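# Stand the stand and spindle upright in the rack pockets

## Task

Place the stand and the spindle upright in the plastic rack, each resting on the bottom of a separate pocket and oriented to match the reference picture named manual. Each part is judged on its own, and nothing may be left tipped over.

## Robot and tools

ROBOT. One arm with a two-finger parallel gripper. Every command carries a single row of numbers for this one arm. The fingers point along the gripper's +z axis and close along its y axis. end_effector_position is the spot between the pads when they are shut; closed fingertips reach about 19 mm past it, and open ones about 6 mm. A block sticks out roughly 10 cm toward the gripper's +x and turns with it, so keep it clear of the holder and parts.

FRAMES. All hand poses, velocities, targets and camera poses use the arm's base frame, which is tilted against the table. Up in that frame is (-0.258, -0.242, +0.936), not +z. The scene frame has its origin on the table top under the base, +z up and +y to the left when looking along +x. The base sits at (0, 0, +0.181) m in the scene frame with quat_wxyz (+0.981, -0.113, +0.139, -0.070). Reported positions may be a few cm off, more at long reach.

THE ROW. A pose row has 10 numbers in this order: x, y, z (absolute target in metres, base frame), qw, qx, qy, qz (absolute orientation, w first), then position, force_limit, speed for the gripper, each between -1 and 1. position +1 is fully open (85 mm), about -0.8 is where the pads touch, and -1 closes until something blocks them. force_limit and speed shape grip strength and closing rate (about 20 mm/s at -1, 85 at 0, 150 at +1); both begin at +1. Repeat your last three gripper numbers to leave the fingers alone, since a 0 is a real command. Always resend the orientation you want in every row rather than copying a drifted reading.

execute_actions(actions, cameras). actions is a list of actions; each action is a list of up to 15 rows, one per 1/30 s control step, and a short list repeats its final row to fill the step count. Each action takes 0.5 s. An action is rejected if its target lies more than 0.6 m from the gripper's starting position along any gripper axis; if the first action fails that test, or any action is malformed, nothing runs. An empty actions list returns all camera images; otherwise pass cameras by name (cam_high, cam_wrist, or ["all"]).

move(target, speed, blend, stop_force, zero, blocking, cameras). Drives the gripper in a straight path from its Hand target to an absolute pose. target is one 10-number row or a list of up to 15 rows sharing a 10 s budget. speed is in m/s, 0.002 to 3.6, default 0.25 (turning capped at twice that in rad/s); give one number or one per leg. blend, in metres, rounds corners in a list; 0 means stop at each point. stop_force (3 to 120 N) ends the path when the wrist sensor feels that much push against the motion; use it slowly for approaching contact, and omit it when moving away from something you press on. zero (default true) re-zeroes the force before the move. blocking=false returns after about 0.5 s while the move continues (not allowed with stop_force). The path ignores obstacles, the hand lags and overshoots at speed, and paths near the base can flip the shoulder; route around it. Changed finger numbers in later list points are applied on arrival once the arm is still.

wait(seconds 0 to 10, cameras) lets time pass holding the last command. stop(cameras) brakes a running move; fingers continue. zoom_image(camera, region) enlarges a region [x0, y0, x1, y1] in pixels (at most 504 each way) of the newest cam_high or cam_wrist image. show_instructions shows the reference picture. zero_wrist_force re-zeroes the wrist sensor without moving. finished_scene(scene) ends the current scene (1 or 2) permanently; only call it once the parts stay correctly placed with the robot not touching them.

RESULTS. Each result gives the gripper pose and velocities, Hand target (where the arm is headed after the call), Tool commands, joint positions and torques, wrist force and torque along the gripper's own axes plus the peak since last shown, and the scene number. object_status: 0 fingers moving, 1 blocked while opening, 2 blocked while closing (a grip), 3 reached the requested opening or fully shut (a thin part might still be held). position_measured is in counts: 3 open, about 78 = 60 mm, 130 = 40 mm, 180 = 20 mm, 230 pads touching. A move adds a line: done (within 3 mm and 2 degrees), off_target, moving, held or fault, plus limits such as paced or held. Neither done nor off_target tells you whether something is touched. Velocities can be omitted when they read within noise.

CAMERAS. cam_high is fixed (896x504) and cam_wrist rides on the hand (896x504); calibration is given with intrinsics and T_world_to_cam in the base frame, and may be off by a few mm or a degree or two.

CAUTIONS. The arm is stiff: commanding even slightly past a firm contact can trigger a fault stop of 10 s. A net force near 150 N on the arm or tool, or contact torque over the limits (136 N m for the first three joints, 25.4 N m for the wrists), causes the same stop. The controller clips orientation changes to 32 degrees per step. Avoid squeezing hard on a part still resting on something, fast swings, drops, releasing moving parts, and knocking anything over or off the table (that fails the scene). Long stretched or pushing poses heat the motors; a MOTOR HOT line warns, and 85 °C brakes the arm for 30 s or more. Objects can occasionally be nudged by outside pushes, so check placement before finishing.

Each tool is called after ">>>" as name(argument=value, ...), one argument or row to a line, values as JSON.

Reference images:

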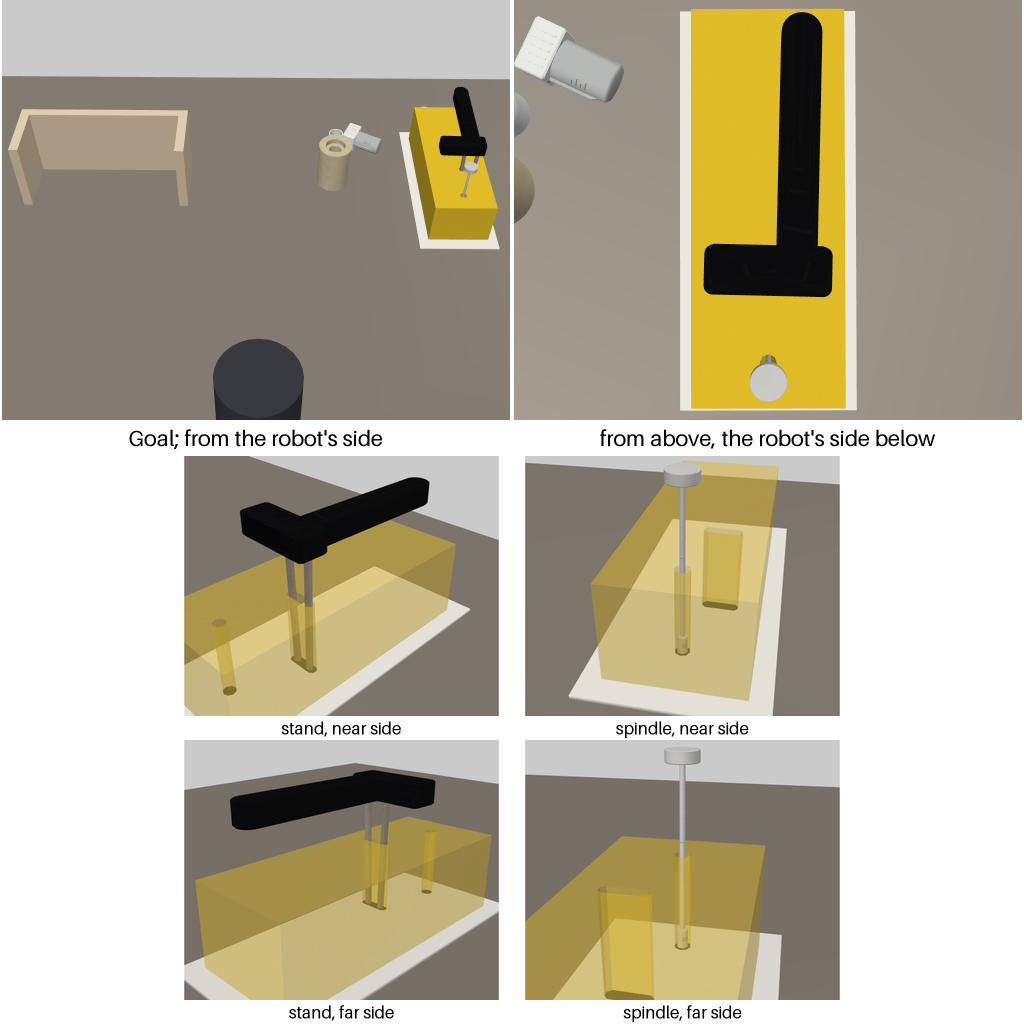

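## Session

>>> execute_actions(
  actions=[],
)

Scene clock: 0.00 s.
end_effector_position=(+0.5517, -0.3502, +0.2705) position_measured=3 object_status=3 end_effector_quat_wxyz=(-0.180, +0.893, +0.359, +0.204)
Joint positions: [-0.961 -1.133 1.21 -1.364 -1.092 1.345]
Joint velocities: within noise
Joint torques (N m): no reading
Wrist force (N): no reading
Wrist torque (N m): no reading
Wrist force, peak (N): no reading
Hand target: +0.5517, -0.3502, +0.2705; -0.180, +0.893, +0.359, +0.204
Tool commands: gripper/position=+1.0 gripper/force_limit=+1.0 gripper/speed=+1.0

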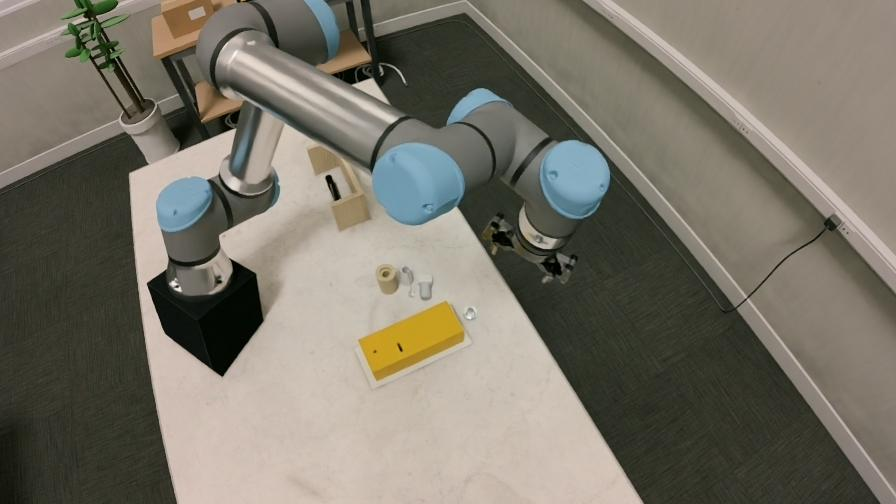

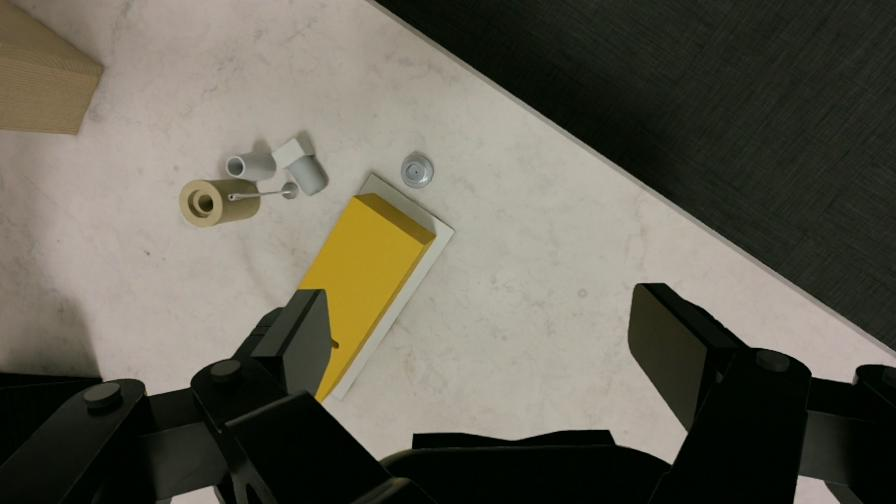

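>>> zoom_image(
  camera="cam_wrist",
  region=[160, 100, 460, 270],
)

>>> zoom_image(
  camera="cam_high",
  region=[290, 130, 490, 400],
)

>>> zoom_image(
  camera="cam_high",
  region=[360, 240, 490, 320],
)

Scaled by 1.680 from the camera's 896x504 image, which has a finer 1280x720 frame.

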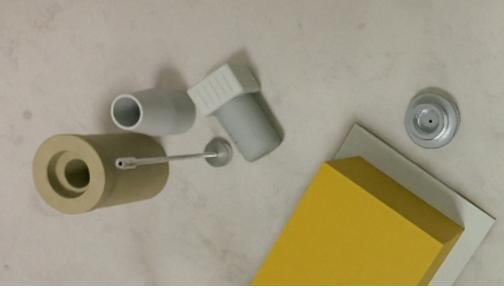

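Scaled by 1.867 from the camera's 896x504 image, which has a finer 1280x720 frame.

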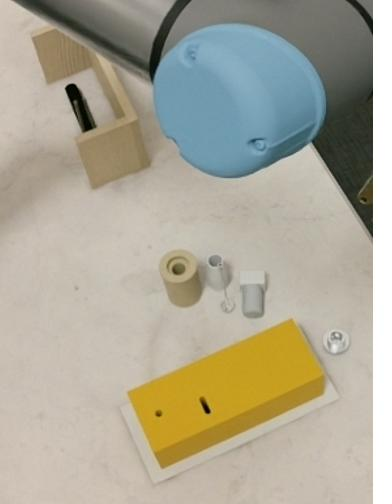

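Scaled by 3.877 from the camera's 896x504 image, which has a finer 1280x720 frame.

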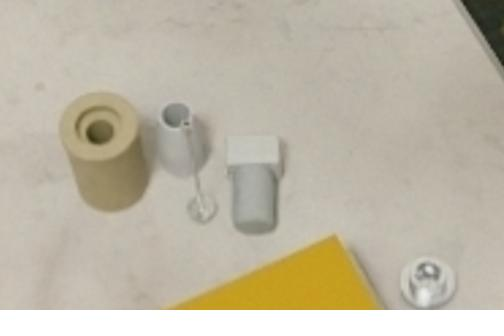

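>>> move(
  target=[0.3645,-0.2119,0.2271,-0.069,0.921,0.346,0.165,1,1,1],
  speed=0.4,
  cameras=["cam_wrist"],
)

>>> zoom_image(
  camera="cam_wrist",
  region=[300, 60, 600, 360],
)

>>> move(
  target=[0.3325,0.3060,0.3507,-0.069,0.921,0.346,0.165,1,1,1],
  speed=0.5,
  cameras=["all"],
)

Scene clock: 81.40 s.
end_effector_position=(+0.3646, -0.2119, +0.2271) position_measured=3 object_status=3 end_effector_quat_wxyz=(-0.069, +0.921, +0.346, +0.165)
Joint positions: [-1.077 -1.798 2.054 -1.729 -1.224 1.329]
Joint torques (N m): [-12.28 -13.72 -10.81 -3.89 2.44 -2.43]
Wrist force (N): [-0.1 0.6 -0.2]
Wrist torque (N m): [0.13 0.04 0.14]
Wrist force, peak (N): [0.5 1.9 -0.9]
Hand target: +0.3645, -0.2119, +0.2271; -0.069, +0.921, +0.346, +0.165
Off the commanded pose: 0.000 m, 0 deg.
move: done
camera_calibration:
cam_wrist: T_world_to_cam=[[0.650351, -0.759591, 0.00808782, -0.389588], [-0.759233, -0.650316, -0.0255644, 0.163858], [0.0246781, 0.0104853, -0.99964, 0.350857], [0, 0, 0, 1]] pos_world=[0.369116, -0.193047, 0.358071]
Images, in order (width x height): cam_wrist 896x504.

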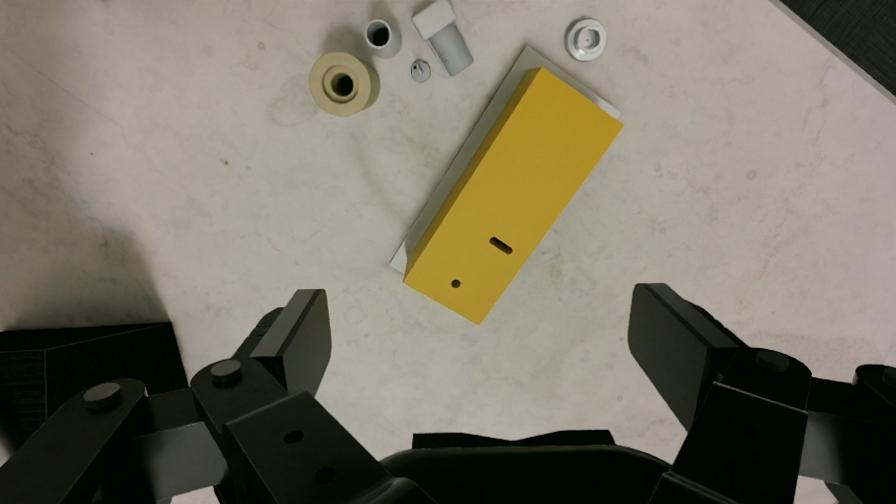

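Scaled by 1.680 from the camera's 896x504 image, which has a finer 1280x720 frame.

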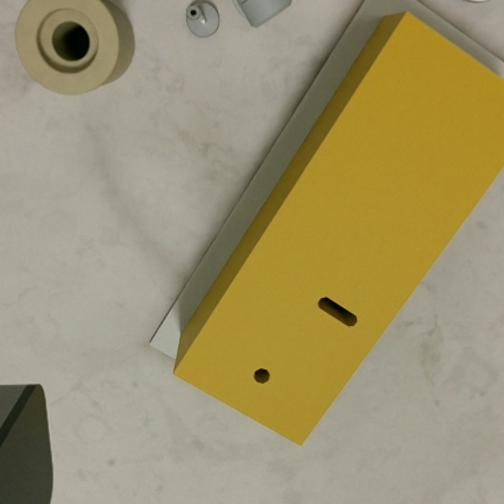

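Scene clock: 83.70 s.
end_effector_position=(+0.3325, +0.3060, +0.3507) position_measured=3 object_status=3 end_effector_quat_wxyz=(-0.069, +0.921, +0.346, +0.165)
Joint positions: [0.363 -1.933 1.937 -1.909 -1.436 2.809]
Joint torques (N m): [10.98 -14.79 -35.1 -1.3 -3.05 2.4]
Wrist force (N): [0.4 0.6 -0.4]
Wrist torque (N m): [0.12 -0.03 0.04]
Wrist force, peak (N): [-1.3 2.3 -0.5]
Hand target: +0.3325, +0.3060, +0.3507; -0.069, +0.921, +0.346, +0.165
Off the commanded pose: 0.000 m, 0 deg.
move: done
camera_calibration:
cam_wrist: T_world_to_cam=[[0.650454, -0.759502, 0.00813432, 0.0236586], [-0.759134, -0.650417, -0.0259225, 0.479542], [0.0249789, 0.0106864, -0.999631, 0.469705], [0, 0, 0, 1]] pos_world=[0.336916, 0.324852, 0.48177]

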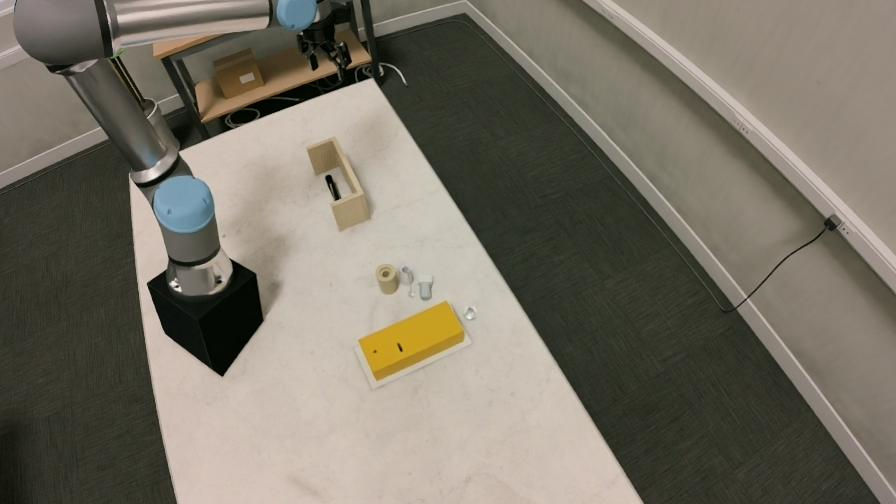

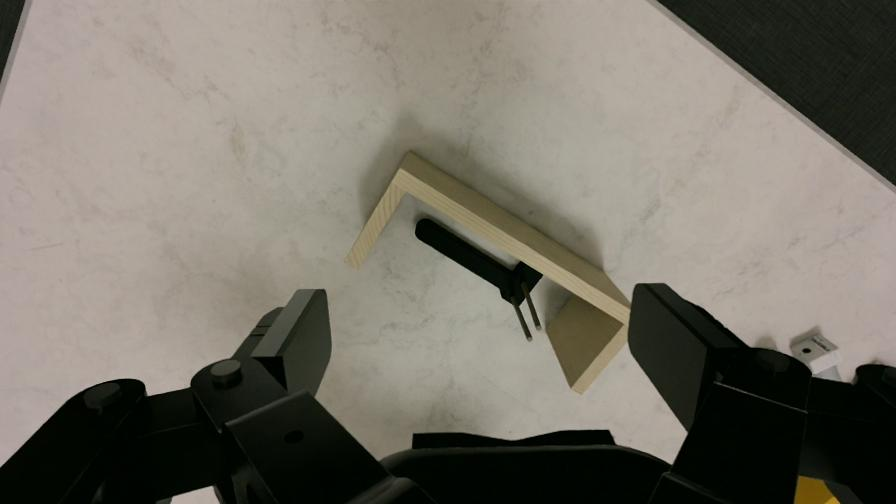

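>>> zoom_image(
  camera="cam_wrist",
  region=[380, 180, 620, 380],
)

Scaled by 2.100 from the camera's 896x504 image, which has a finer 1280x720 frame.

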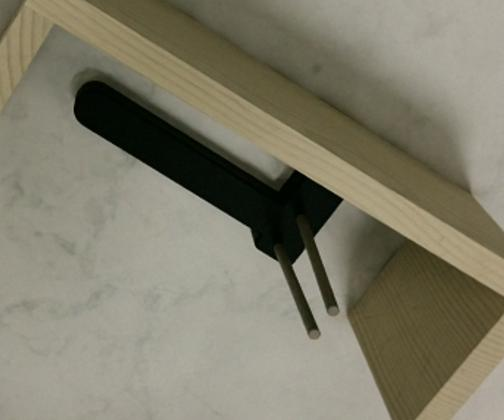

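>>> move(
  target=[
    [0.3762,0.2526,0.2955,-0.066,0.5143,0.8194,0.2436,0,1,0],
    [0.4288,0.2162,0.1873,-0.247,-0.1079,0.9595,0.0776,0,1,0],
  ],
  speed=0.4,
  blend=0.03,
  cameras=["all"],
)

>>> zoom_image(
  camera="cam_wrist",
  region=[220, 40, 680, 400],
)

Scene clock: 209.83 s.
end_effector_position=(+0.4288, +0.2162, +0.1873) position_measured=129 object_status=3 end_effector_quat_wxyz=(-0.247, -0.108, +0.960, +0.078)
Joint positions: [0.103 -1.31 1.608 -1.364 -1.424 -0.158]
Joint torques (N m): [3.34 -31.81 -30.39 1.05 -3.46 -2.55]
Wrist force (N): [0.6 0.0 0.0]
Wrist torque (N m): [0.04 -0.21 0.14]
Wrist force, peak (N): [0.4 0.8 -0.6]
Hand target: +0.4288, +0.2162, +0.1873; -0.247, -0.108, +0.960, +0.078
Off the commanded pose: 0.000 m, 0 deg.
move: done
camera_calibration:
cam_wrist: T_world_to_cam=[[-0.152214, 0.963258, 0.221282, -0.174115], [0.97045, 0.188079, -0.151176, -0.409369], [-0.18724, 0.191732, -0.963421, 0.349942], [0, 0, 0, 1]] pos_world=[0.436292, 0.177616, 0.313783]

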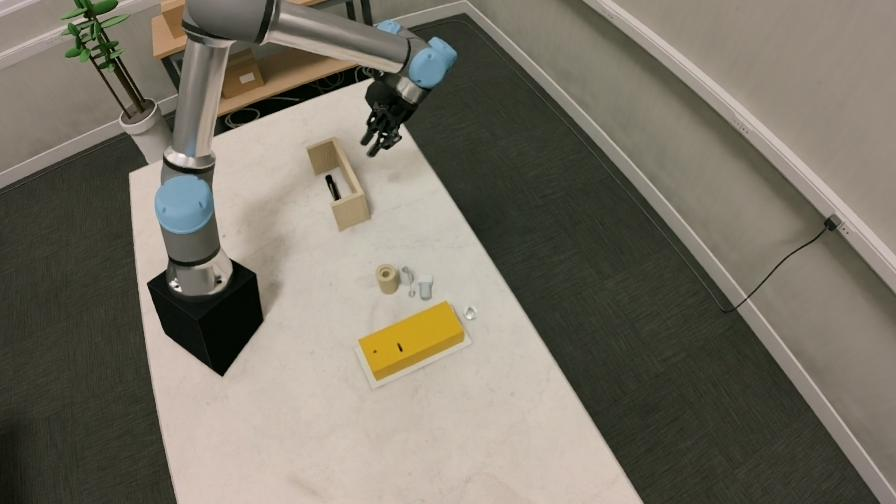

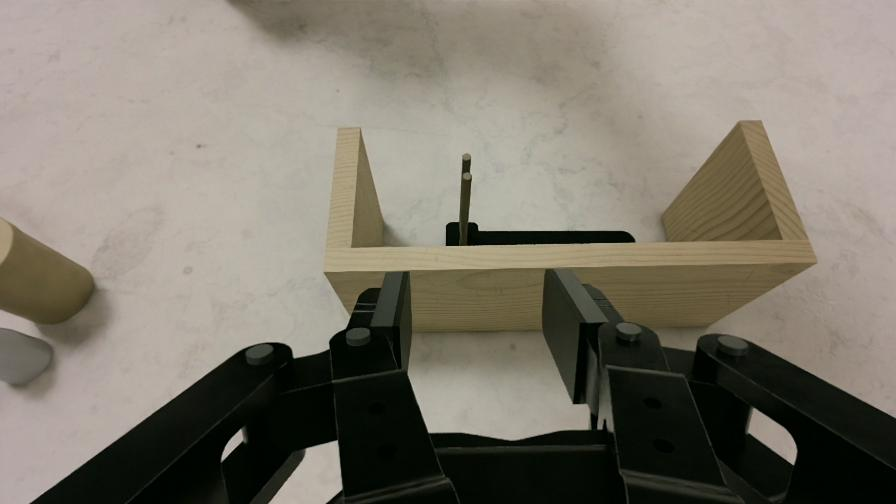

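Scaled by 1.096 from the camera's 896x504 image, which has a finer 1280x720 frame.

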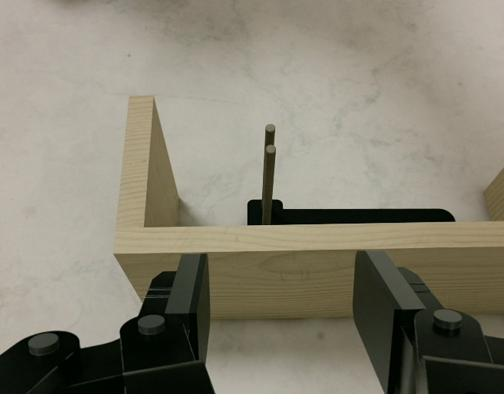

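>>> move(
  target=[0.3750,0.2288,0.0967,-0.247,-0.1079,0.9595,0.0776,0,1,0],
  speed=0.25,
  cameras=["cam_wrist"],
)

>>> zoom_image(
  camera="cam_wrist",
  region=[340, 100, 640, 350],
)

Scene clock: 224.67 s.
end_effector_position=(+0.3750, +0.2288, +0.0968) position_measured=129 object_status=3 end_effector_quat_wxyz=(-0.247, -0.108, +0.960, +0.078)
Joint positions: [0.138 -1.323 1.88 -1.628 -1.408 -0.128]
Joint torques (N m): [3.82 -27.03 -3.97 -1.9 2.18 2.32]
Wrist force (N): [0.8 0.2 -0.2]
Wrist torque (N m): [0.08 -0.24 0.04]
Wrist force, peak (N): [0.8 0.1 -1.7]
Hand target: +0.3750, +0.2288, +0.0967; -0.247, -0.108, +0.960, +0.078
Off the commanded pose: 0.000 m, 0 deg.
move: done
camera_calibration:
cam_wrist: T_world_to_cam=[[-0.152756, 0.963164, 0.221316, -0.174087], [0.970307, 0.188668, -0.151358, -0.373307], [-0.187538, 0.191623, -0.963385, 0.250428], [0, 0, 0, 1]] pos_world=[0.382594, 0.190118, 0.223283]
Images, in order (width x height): cam_wrist 896x504.

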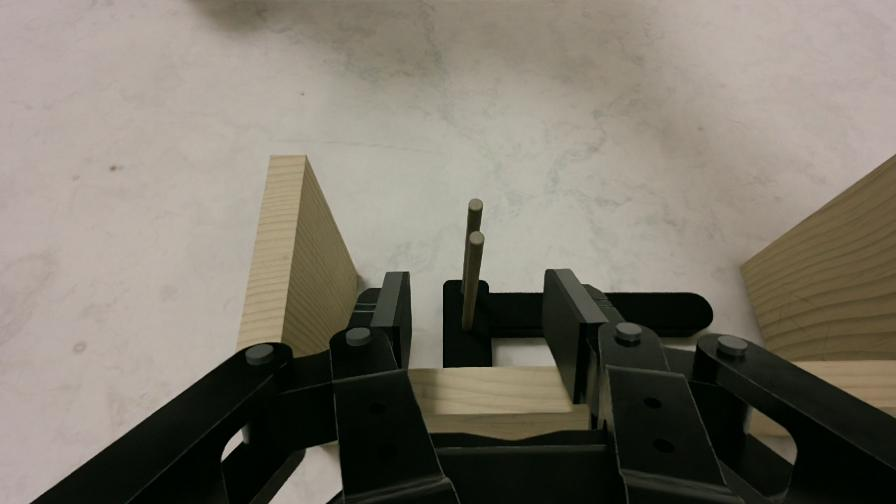

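Scaled by 1.680 from the camera's 896x504 image, which has a finer 1280x720 frame.

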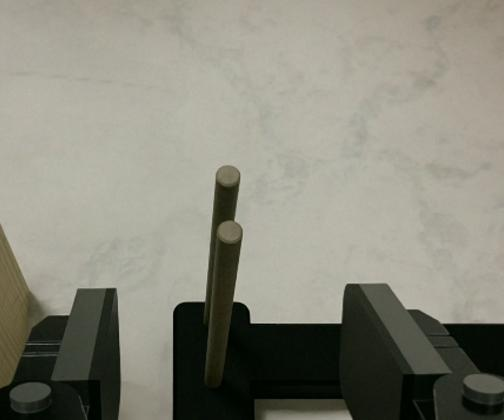

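>>> move(
  target=[
    [0.3556,0.2334,0.0584,-0.247,-0.1079,0.9595,0.0776,0,1,0],
    [0.3556,0.2334,0.0584,-0.247,-0.1079,0.9595,0.0776,-1,-0.5,-1],
  ],
  speed=0.15,
  cameras=["cam_wrist"],
)

Scene clock: 241.23 s.
end_effector_position=(+0.3556, +0.2334, +0.0584) position_measured=218 object_status=0 end_effector_quat_wxyz=(-0.247, -0.108, +0.960, +0.078)
Joint positions: [0.152 -1.302 1.972 -1.743 -1.401 -0.115]
Joint torques (N m): [1.1 -27.24 -0.67 -1.51 -0.11 2.37]
Wrist force (N): [2.7 0.0 -4.8]
Wrist torque (N m): [0.03 -0.24 0.04]
Wrist force, peak (N): [3.2 0.2 -4.8]
Hand target: +0.3556, +0.2334, +0.0584; -0.247, -0.108, +0.960, +0.078
Off the commanded pose: 0.000 m, 0 deg.
move: done
camera_calibration:
cam_wrist: T_world_to_cam=[[-0.152667, 0.963185, 0.221287, -0.17311], [0.97034, 0.188558, -0.151285, -0.361186], [-0.187441, 0.191627, -0.963403, 0.208862], [0, 0, 0, 1]] pos_world=[0.363194, 0.194817, 0.184883]
Images, in order (width x height): cam_wrist 896x504.

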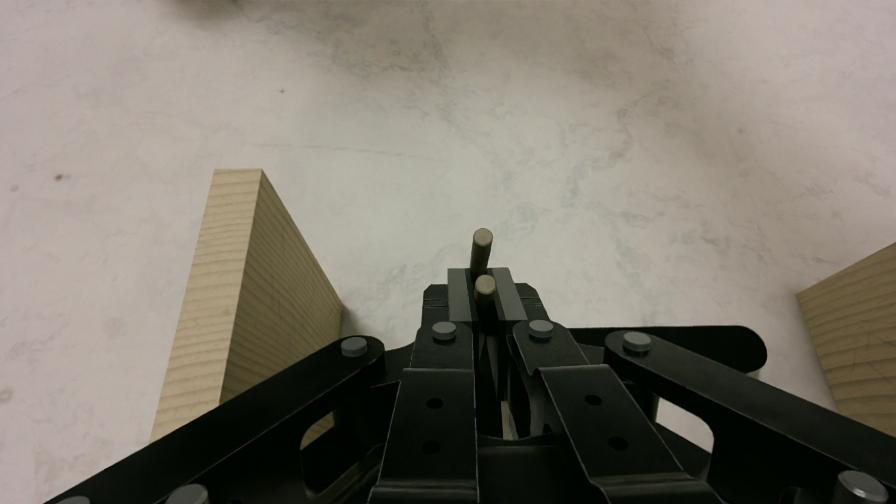

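>>> wait(
  seconds=0.3,
)

Scene clock: 243.87 s.
end_effector_position=(+0.3556, +0.2334, +0.0584) position_measured=218 object_status=2 end_effector_quat_wxyz=(-0.247, -0.108, +0.960, +0.078)
Joint positions: [0.152 -1.302 1.972 -1.743 -1.401 -0.115]
Joint torques (N m): [-2.75 -29.03 -1.95 0.86 -3.19 1.89]
Wrist force (N): [3.0 0.7 -4.5]
Wrist torque (N m): [0.05 -0.31 0.04]
Wrist force, peak (N): [3.1 0.8 -4.9]
Hand target: +0.3556, +0.2334, +0.0584; -0.247, -0.108, +0.960, +0.078
Tool commands: gripper/position=-1.0 gripper/force_limit=-0.5 gripper/speed=-1.0
Off the commanded pose: 0.000 m, 0 deg.
wait: 0.30 s; at rest from the start

>>> move(
  target=[
    [0.3230,0.2060,0.1621,-0.247,-0.1079,0.9595,0.0776,-1,-0.5,-1],
    [0.3945,0.1430,0.2403,-0.2295,0.6022,0.7548,-0.1198,-1,-0.5,-1],
    [0.5272,0.1236,0.1221,-0.0776,0.9595,0.1079,-0.2470,-1,-0.5,-1],
  ],
  speed=[0.15,0.35,0.35],
  blend=[0.01,0.04,0],
  cameras=["all"],
)

>>> zoom_image(
  camera="cam_high",
  region=[360, 130, 500, 290],
)

Scene clock: 289.50 s.
end_effector_position=(+0.5117, +0.1260, +0.1358) position_measured=218 object_status=2 end_effector_quat_wxyz=(-0.101, +0.946, +0.192, -0.240)
Joint positions: [-0.052 -1.135 1.5 -1.414 -1.496 2.67]
Joint torques (N m): [-5.76 -42.1 -17.17 -1.03 -0.88 0.57]
Wrist force (N): [-1.3 1.3 -0.7]
Wrist torque (N m): [0.01 0.26 0.29]
Wrist force, peak (N): [-83.1 -64.7 -90.2]
Hand target: +0.5117, +0.1260, +0.1358; -0.101, +0.946, +0.192, -0.240
Tool commands: gripper/position=-1.0 gripper/force_limit=-0.498039 gripper/speed=-1.0
Off the commanded pose: 0.021 m, 10 deg.
FORCE FAULT: contact force on the arm reached its limit, and the arm stopped for 10 seconds. The contact can be on any part of the arm, not only on its tool. That time counts as 20 of the actions that you can send in this scene. The arm's remaining commands of this call were not run. During the stop the arm's controller moved it back a little. The arm's target is now where it stood when the stop ended, not its last command. The arm accepts commands again.
move: fault; path passed 2 of 3 targets
camera_calibration:
cam_wrist: T_world_to_cam=[[0.322548, -0.909892, -0.260882, -0.00461594], [-0.609049, -0.410483, 0.678648, 0.290274], [-0.724584, -0.0600064, -0.68657, 0.602231], [0, 0, 0, 1]] pos_world=[0.614647, 0.15109, 0.215276]

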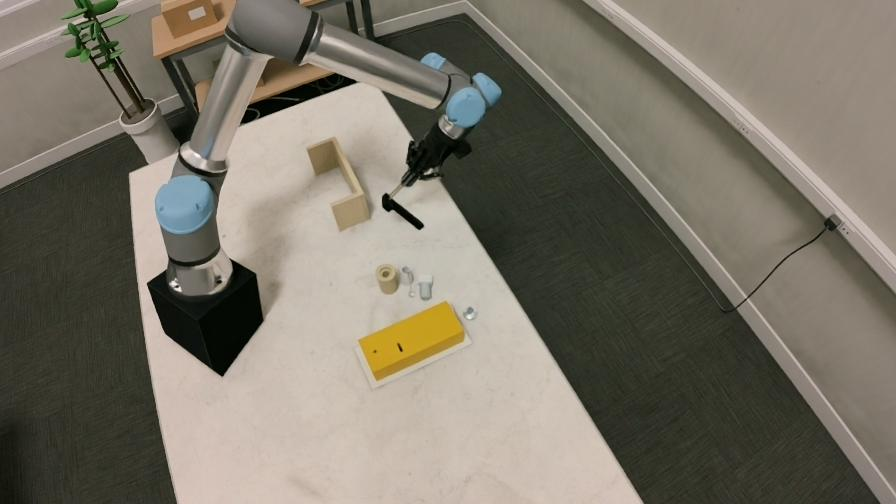

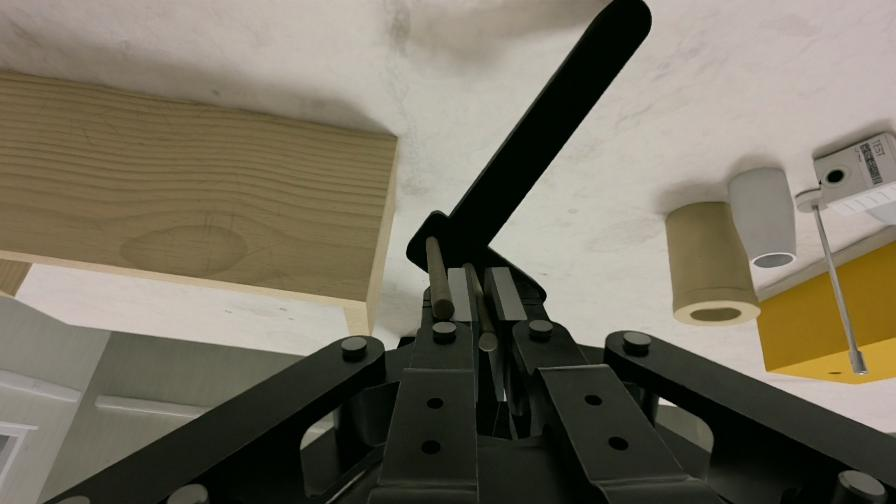

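Scaled by 3.150 from the camera's 896x504 image, which has a finer 1280x720 frame.

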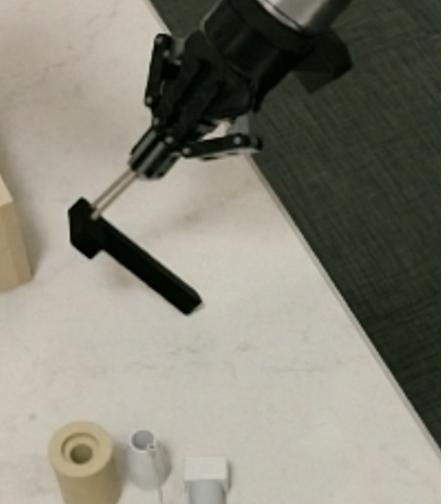

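>>> zoom_image(
  camera="cam_wrist",
  region=[360, 150, 620, 400],
)

Scaled by 1.938 from the camera's 896x504 image, which has a finer 1280x720 frame.

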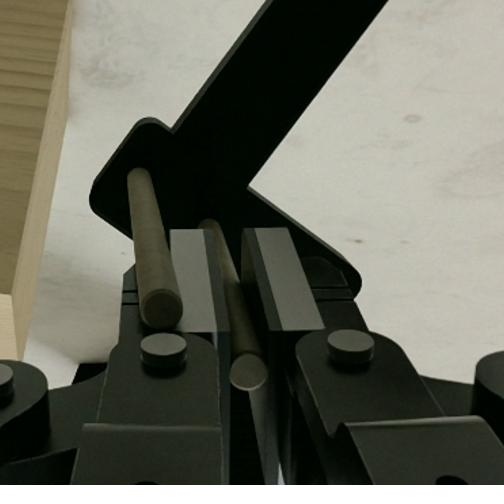

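>>> move(
  target=[
    [0.4732,0.0864,0.2793,-0.101,0.946,0.192,-0.240,-1,-0.5,-1],
    [0.4732,0.0864,0.2793,-0.2295,0.6022,0.7548,-0.1198,-1,-0.5,-1],
    [0.4805,0.0192,0.2106,-0.247,-0.1079,0.9595,0.0776,-1,-0.5,-1],
  ],
  speed=[0.2,0.5,0.5],
  blend=[0.01,0.01,0],
  cameras=["all"],
)

>>> zoom_image(
  camera="cam_wrist",
  region=[300, 100, 680, 400],
)

Scene clock: 332.23 s.
end_effector_position=(+0.4805, +0.0192, +0.2106) position_measured=218 object_status=2 end_effector_quat_wxyz=(-0.247, -0.108, +0.960, +0.078)
Joint positions: [-0.23 -1.277 1.499 -1.269 -1.59 -0.449]
Joint torques (N m): [-14.73 -38.01 -8.72 -0.99 1.16 -2.5]
Wrist force (N): [-2.9 0.0 2.9]
Wrist torque (N m): [0.11 -0.54 0.19]
Wrist force, peak (N): [5.3 1.7 4.0]
Hand target: +0.4805, +0.0192, +0.2106; -0.247, -0.108, +0.960, +0.078
Off the commanded pose: 0.000 m, 0 deg.
move: done
camera_calibration:
cam_wrist: T_world_to_cam=[[-0.152476, 0.963244, 0.221162, 0.018543], [0.970369, 0.188354, -0.151348, -0.418963], [-0.187442, 0.191531, -0.963422, 0.419955], [0, 0, 0, 1]] pos_world=[0.488094, -0.0193827, 0.337084]

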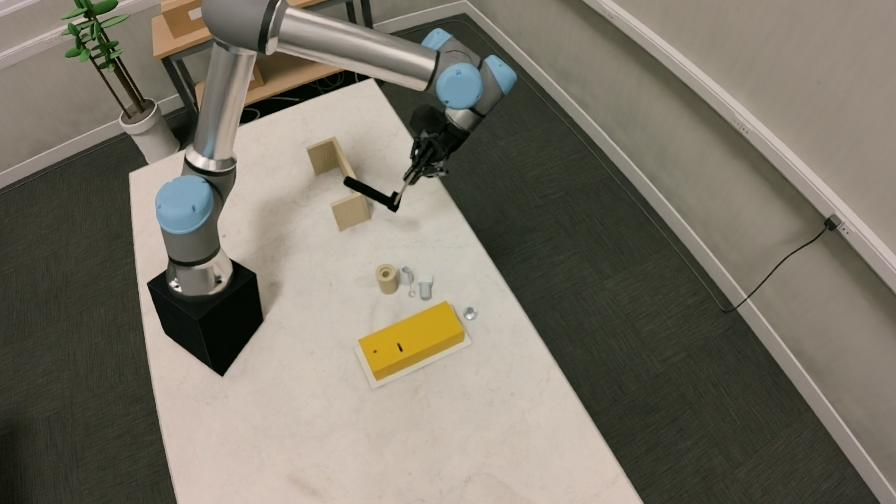

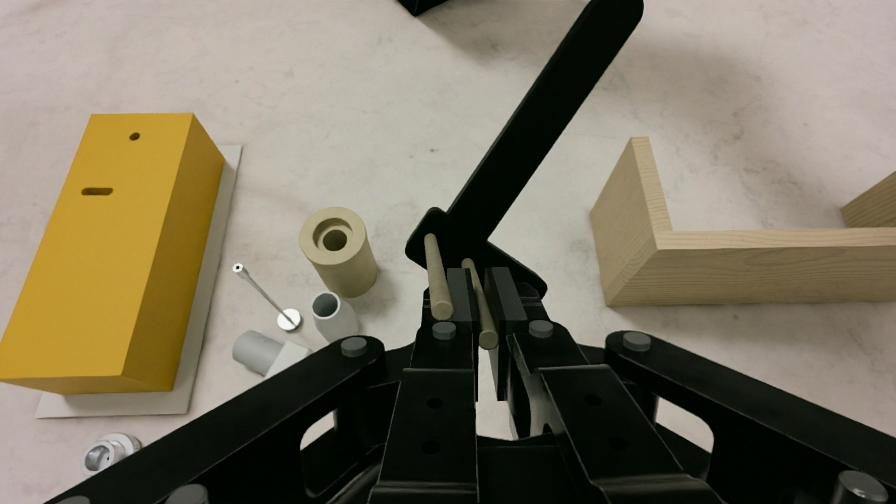

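Scaled by 1.326 from the camera's 896x504 image, which has a finer 1280x720 frame.

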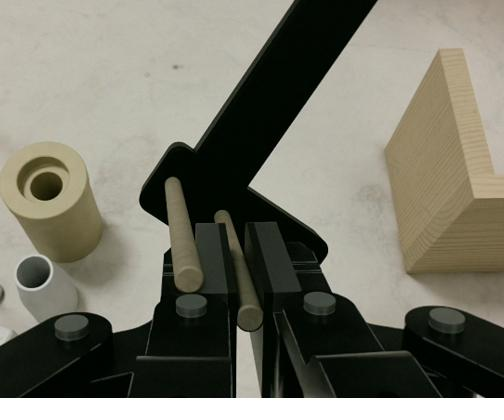

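>>> move(
  target=[0.5113,0.0481,0.0983,0.0530,-0.0796,0.9894,0.1065,-1,-0.5,-1],
  speed=0.4,
  cameras=["all"],
)

>>> zoom_image(
  camera="cam_high",
  region=[320, 120, 520, 290],
)

Scene clock: 358.47 s.
end_effector_position=(+0.5113, +0.0481, +0.0984) position_measured=218 object_status=2 end_effector_quat_wxyz=(+0.053, -0.080, +0.990, +0.107)
Joint positions: [-0.293 -1.433 2.083 -2.243 -1.333 -0.451]
Joint torques (N m): [-12.64 -24.54 -5.39 -3.3 1.94 2.5]
Wrist force (N): [-0.9 0.3 4.0]
Wrist torque (N m): [0.16 -0.17 0.07]
Wrist force, peak (N): [-1.1 0.4 5.4]
Hand target: +0.5113, +0.0481, +0.0983; +0.053, -0.080, +0.990, +0.107
Off the commanded pose: 0.000 m, 0 deg.
move: done
camera_calibration:
cam_wrist: T_world_to_cam=[[-0.166318, 0.959639, 0.226785, 0.026919], [0.900847, 0.0543386, 0.430723, -0.48645], [0.401016, 0.275935, -0.873525, -0.00174455], [0, 0, 0, 1]] pos_world=[0.443394, 0.00108188, 0.201897]

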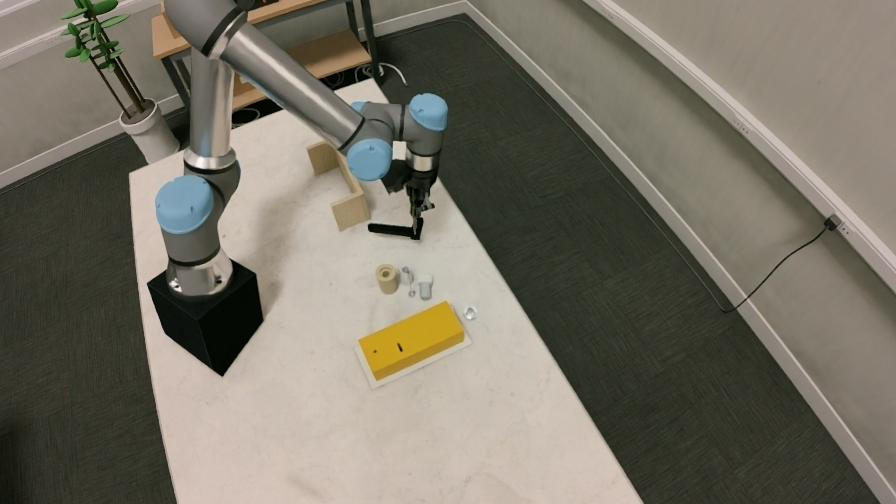

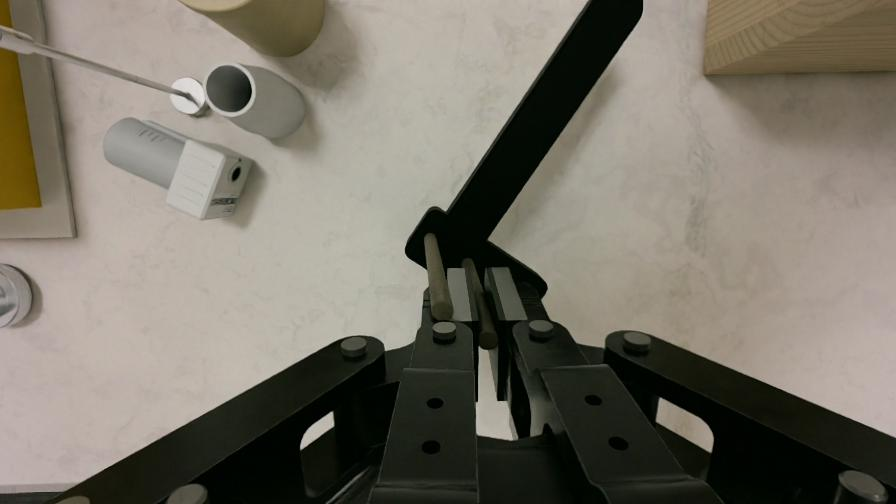

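Scaled by 2.520 from the camera's 896x504 image, which has a finer 1280x720 frame.

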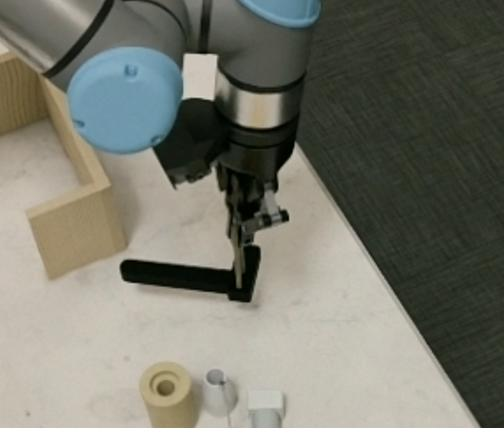

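>>> move(
  target=[0.5293,0.0650,0.0328,0.0530,-0.0796,0.9894,0.1065,-1,-0.5,-1],
  speed=0.025,
  stop_force=4,
  cameras=["all"],
)

>>> zoom_image(
  camera="cam_high",
  region=[360, 160, 460, 260],
)

Scene clock: 366.17 s.
end_effector_position=(+0.5216, +0.0578, +0.0606) position_measured=218 object_status=2 end_effector_quat_wxyz=(+0.053, -0.080, +0.990, +0.107)
Joint positions: [-0.267 -1.344 2.099 -2.354 -1.334 -0.425]
Joint torques (N m): [-12.57 -36.43 -28.69 -0.89 2.25 -2.39]
Wrist force (N): [-0.7 0.5 4.1]
Wrist torque (N m): [0.19 -0.20 0.13]
Wrist force, peak (N): [15.3 -7.0 -24.2]
Hand target: +0.5216, +0.0578, +0.0606; +0.053, -0.080, +0.990, +0.107
Off the commanded pose: 0.030 m, 0 deg.
move: contact
camera_calibration:
cam_wrist: T_world_to_cam=[[-0.166338, 0.959638, 0.226775, 0.0278839], [0.900843, 0.0543598, 0.430728, -0.480017], [0.401016, 0.275935, -0.873525, -0.0414834], [0, 0, 0, 1]] pos_world=[0.453694, 0.0107819, 0.164197]

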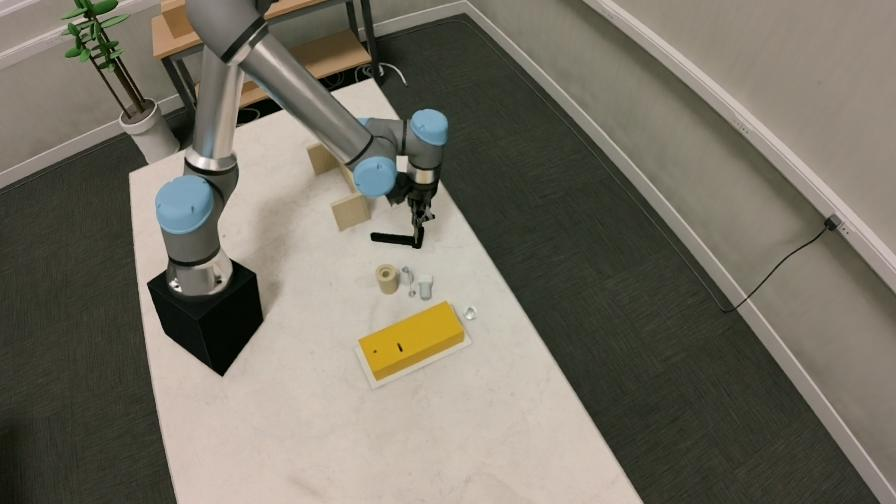

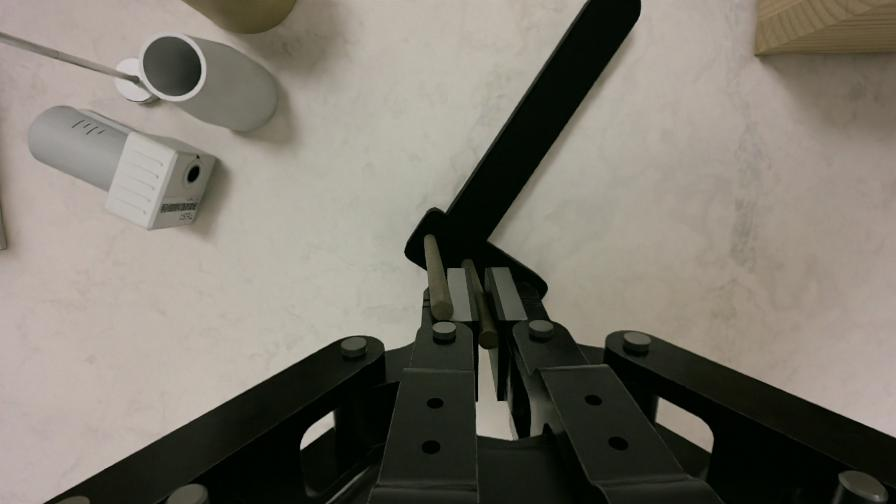

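Scaled by 5.040 from the camera's 896x504 image, which has a finer 1280x720 frame.

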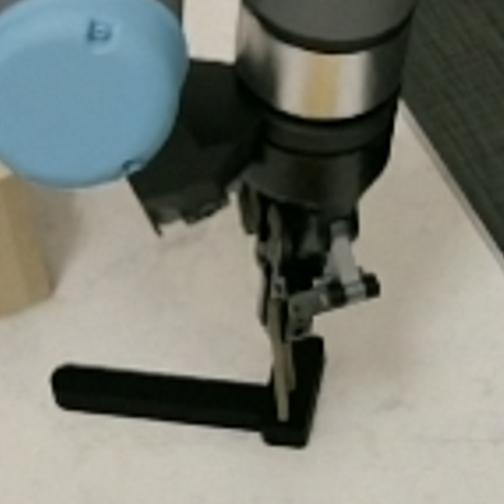

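>>> move(
  target=[
    [0.5216,0.0578,0.0606,0.0530,-0.0796,0.9894,0.1065,-0.5,-0.5,-1],
  ],
  speed=0.1,
  cameras=["all"],
)

>>> zoom_image(
  camera="cam_wrist",
  region=[320, 150, 620, 400],
)

Scene clock: 373.87 s.
end_effector_position=(+0.5217, +0.0578, +0.0607) position_measured=192 object_status=0 end_effector_quat_wxyz=(+0.053, -0.080, +0.990, +0.107)
Joint positions: [-0.268 -1.343 2.099 -2.354 -1.334 -0.425]
Joint torques (N m): [-7.95 -23.8 -9.33 -3.71 0.8 -1.68]
Wrist force (N): [0.0 0.8 2.0]
Wrist torque (N m): [0.00 -0.04 0.15]
Wrist force, peak (N): [-0.8 0.7 4.3]
Hand target: +0.5216, +0.0578, +0.0606; +0.053, -0.080, +0.990, +0.107
Off the commanded pose: 0.000 m, 0 deg.
move: done
camera_calibration:
cam_wrist: T_world_to_cam=[[-0.166345, 0.959668, 0.226641, 0.0279251], [0.900709, 0.0543351, 0.431011, -0.480092], [0.401313, 0.275834, -0.873421, -0.0416737], [0, 0, 0, 1]] pos_world=[0.453793, 0.010782, 0.164197]

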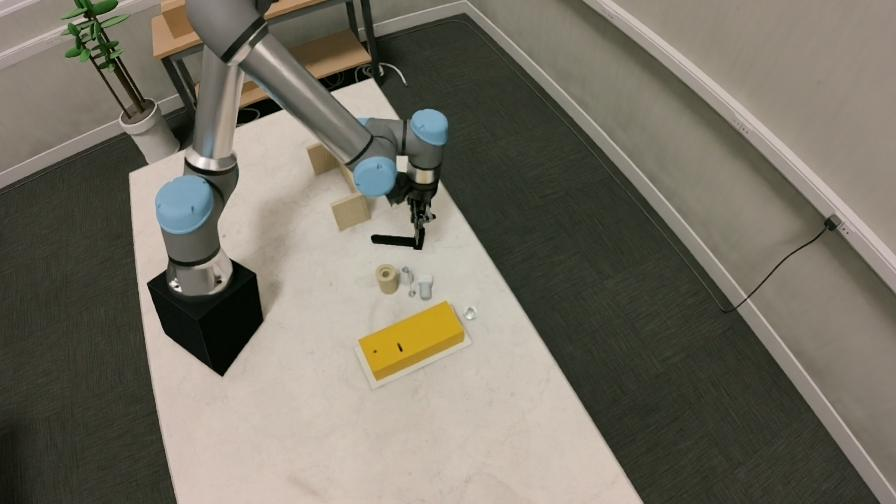

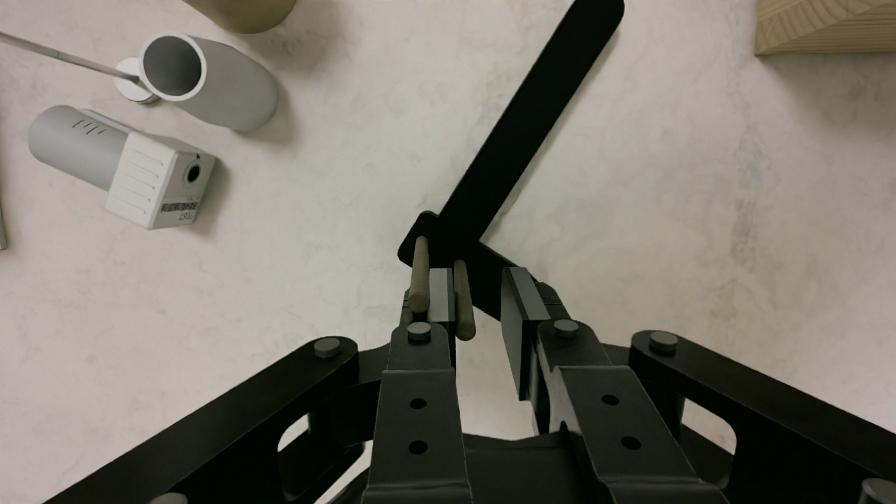

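Scaled by 1.680 from the camera's 896x504 image, which has a finer 1280x720 frame.

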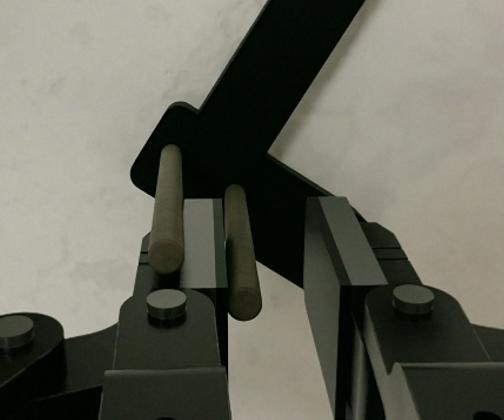

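>>> move(
  target=[0.5106,0.0293,0.1873,0.0530,-0.0796,0.9894,0.1065,-0.5,-0.5,-1],
  speed=0.2,
  cameras=["cam_wrist"],
)

>>> zoom_image(
  camera="cam_wrist",
  region=[340, 60, 620, 300],
)

Scene clock: 386.00 s.
end_effector_position=(+0.5106, +0.0293, +0.1872) position_measured=192 object_status=3 end_effector_quat_wxyz=(+0.053, -0.080, +0.990, +0.107)
Joint positions: [-0.332 -1.55 1.947 -1.98 -1.333 -0.491]
Joint torques (N m): [-11.87 -32.64 -32.65 -0.49 2.14 -2.37]
Wrist force (N): [0.1 0.4 -0.4]
Wrist torque (N m): [0.11 -0.01 0.17]
Wrist force, peak (N): [0.0 0.7 3.7]
Hand target: +0.5106, +0.0293, +0.1873; +0.053, -0.080, +0.990, +0.107
Off the commanded pose: 0.000 m, 0 deg.
move: done
camera_calibration:
cam_wrist: T_world_to_cam=[[-0.16635, 0.959664, 0.226655, 0.0247348], [0.900746, 0.0543591, 0.430932, -0.523105], [0.401229, 0.275844, -0.873456, 0.0812645], [0, 0, 0, 1]] pos_world=[0.442693, -0.017718, 0.290797]
Images, in order (width x height): cam_wrist 896x504.

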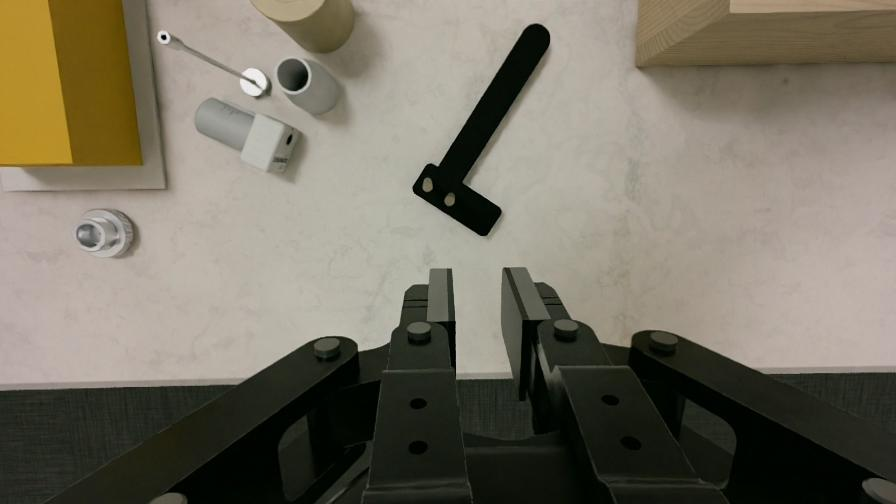

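Scaled by 1.800 from the camera's 896x504 image, which has a finer 1280x720 frame.

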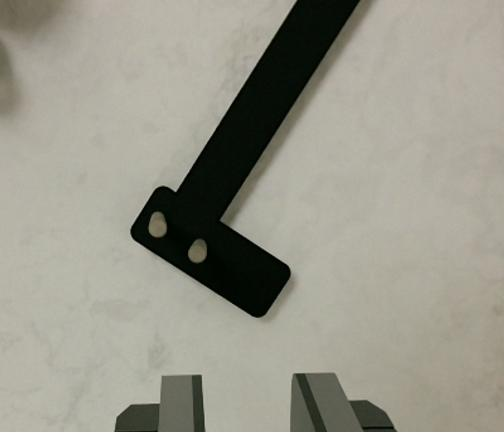

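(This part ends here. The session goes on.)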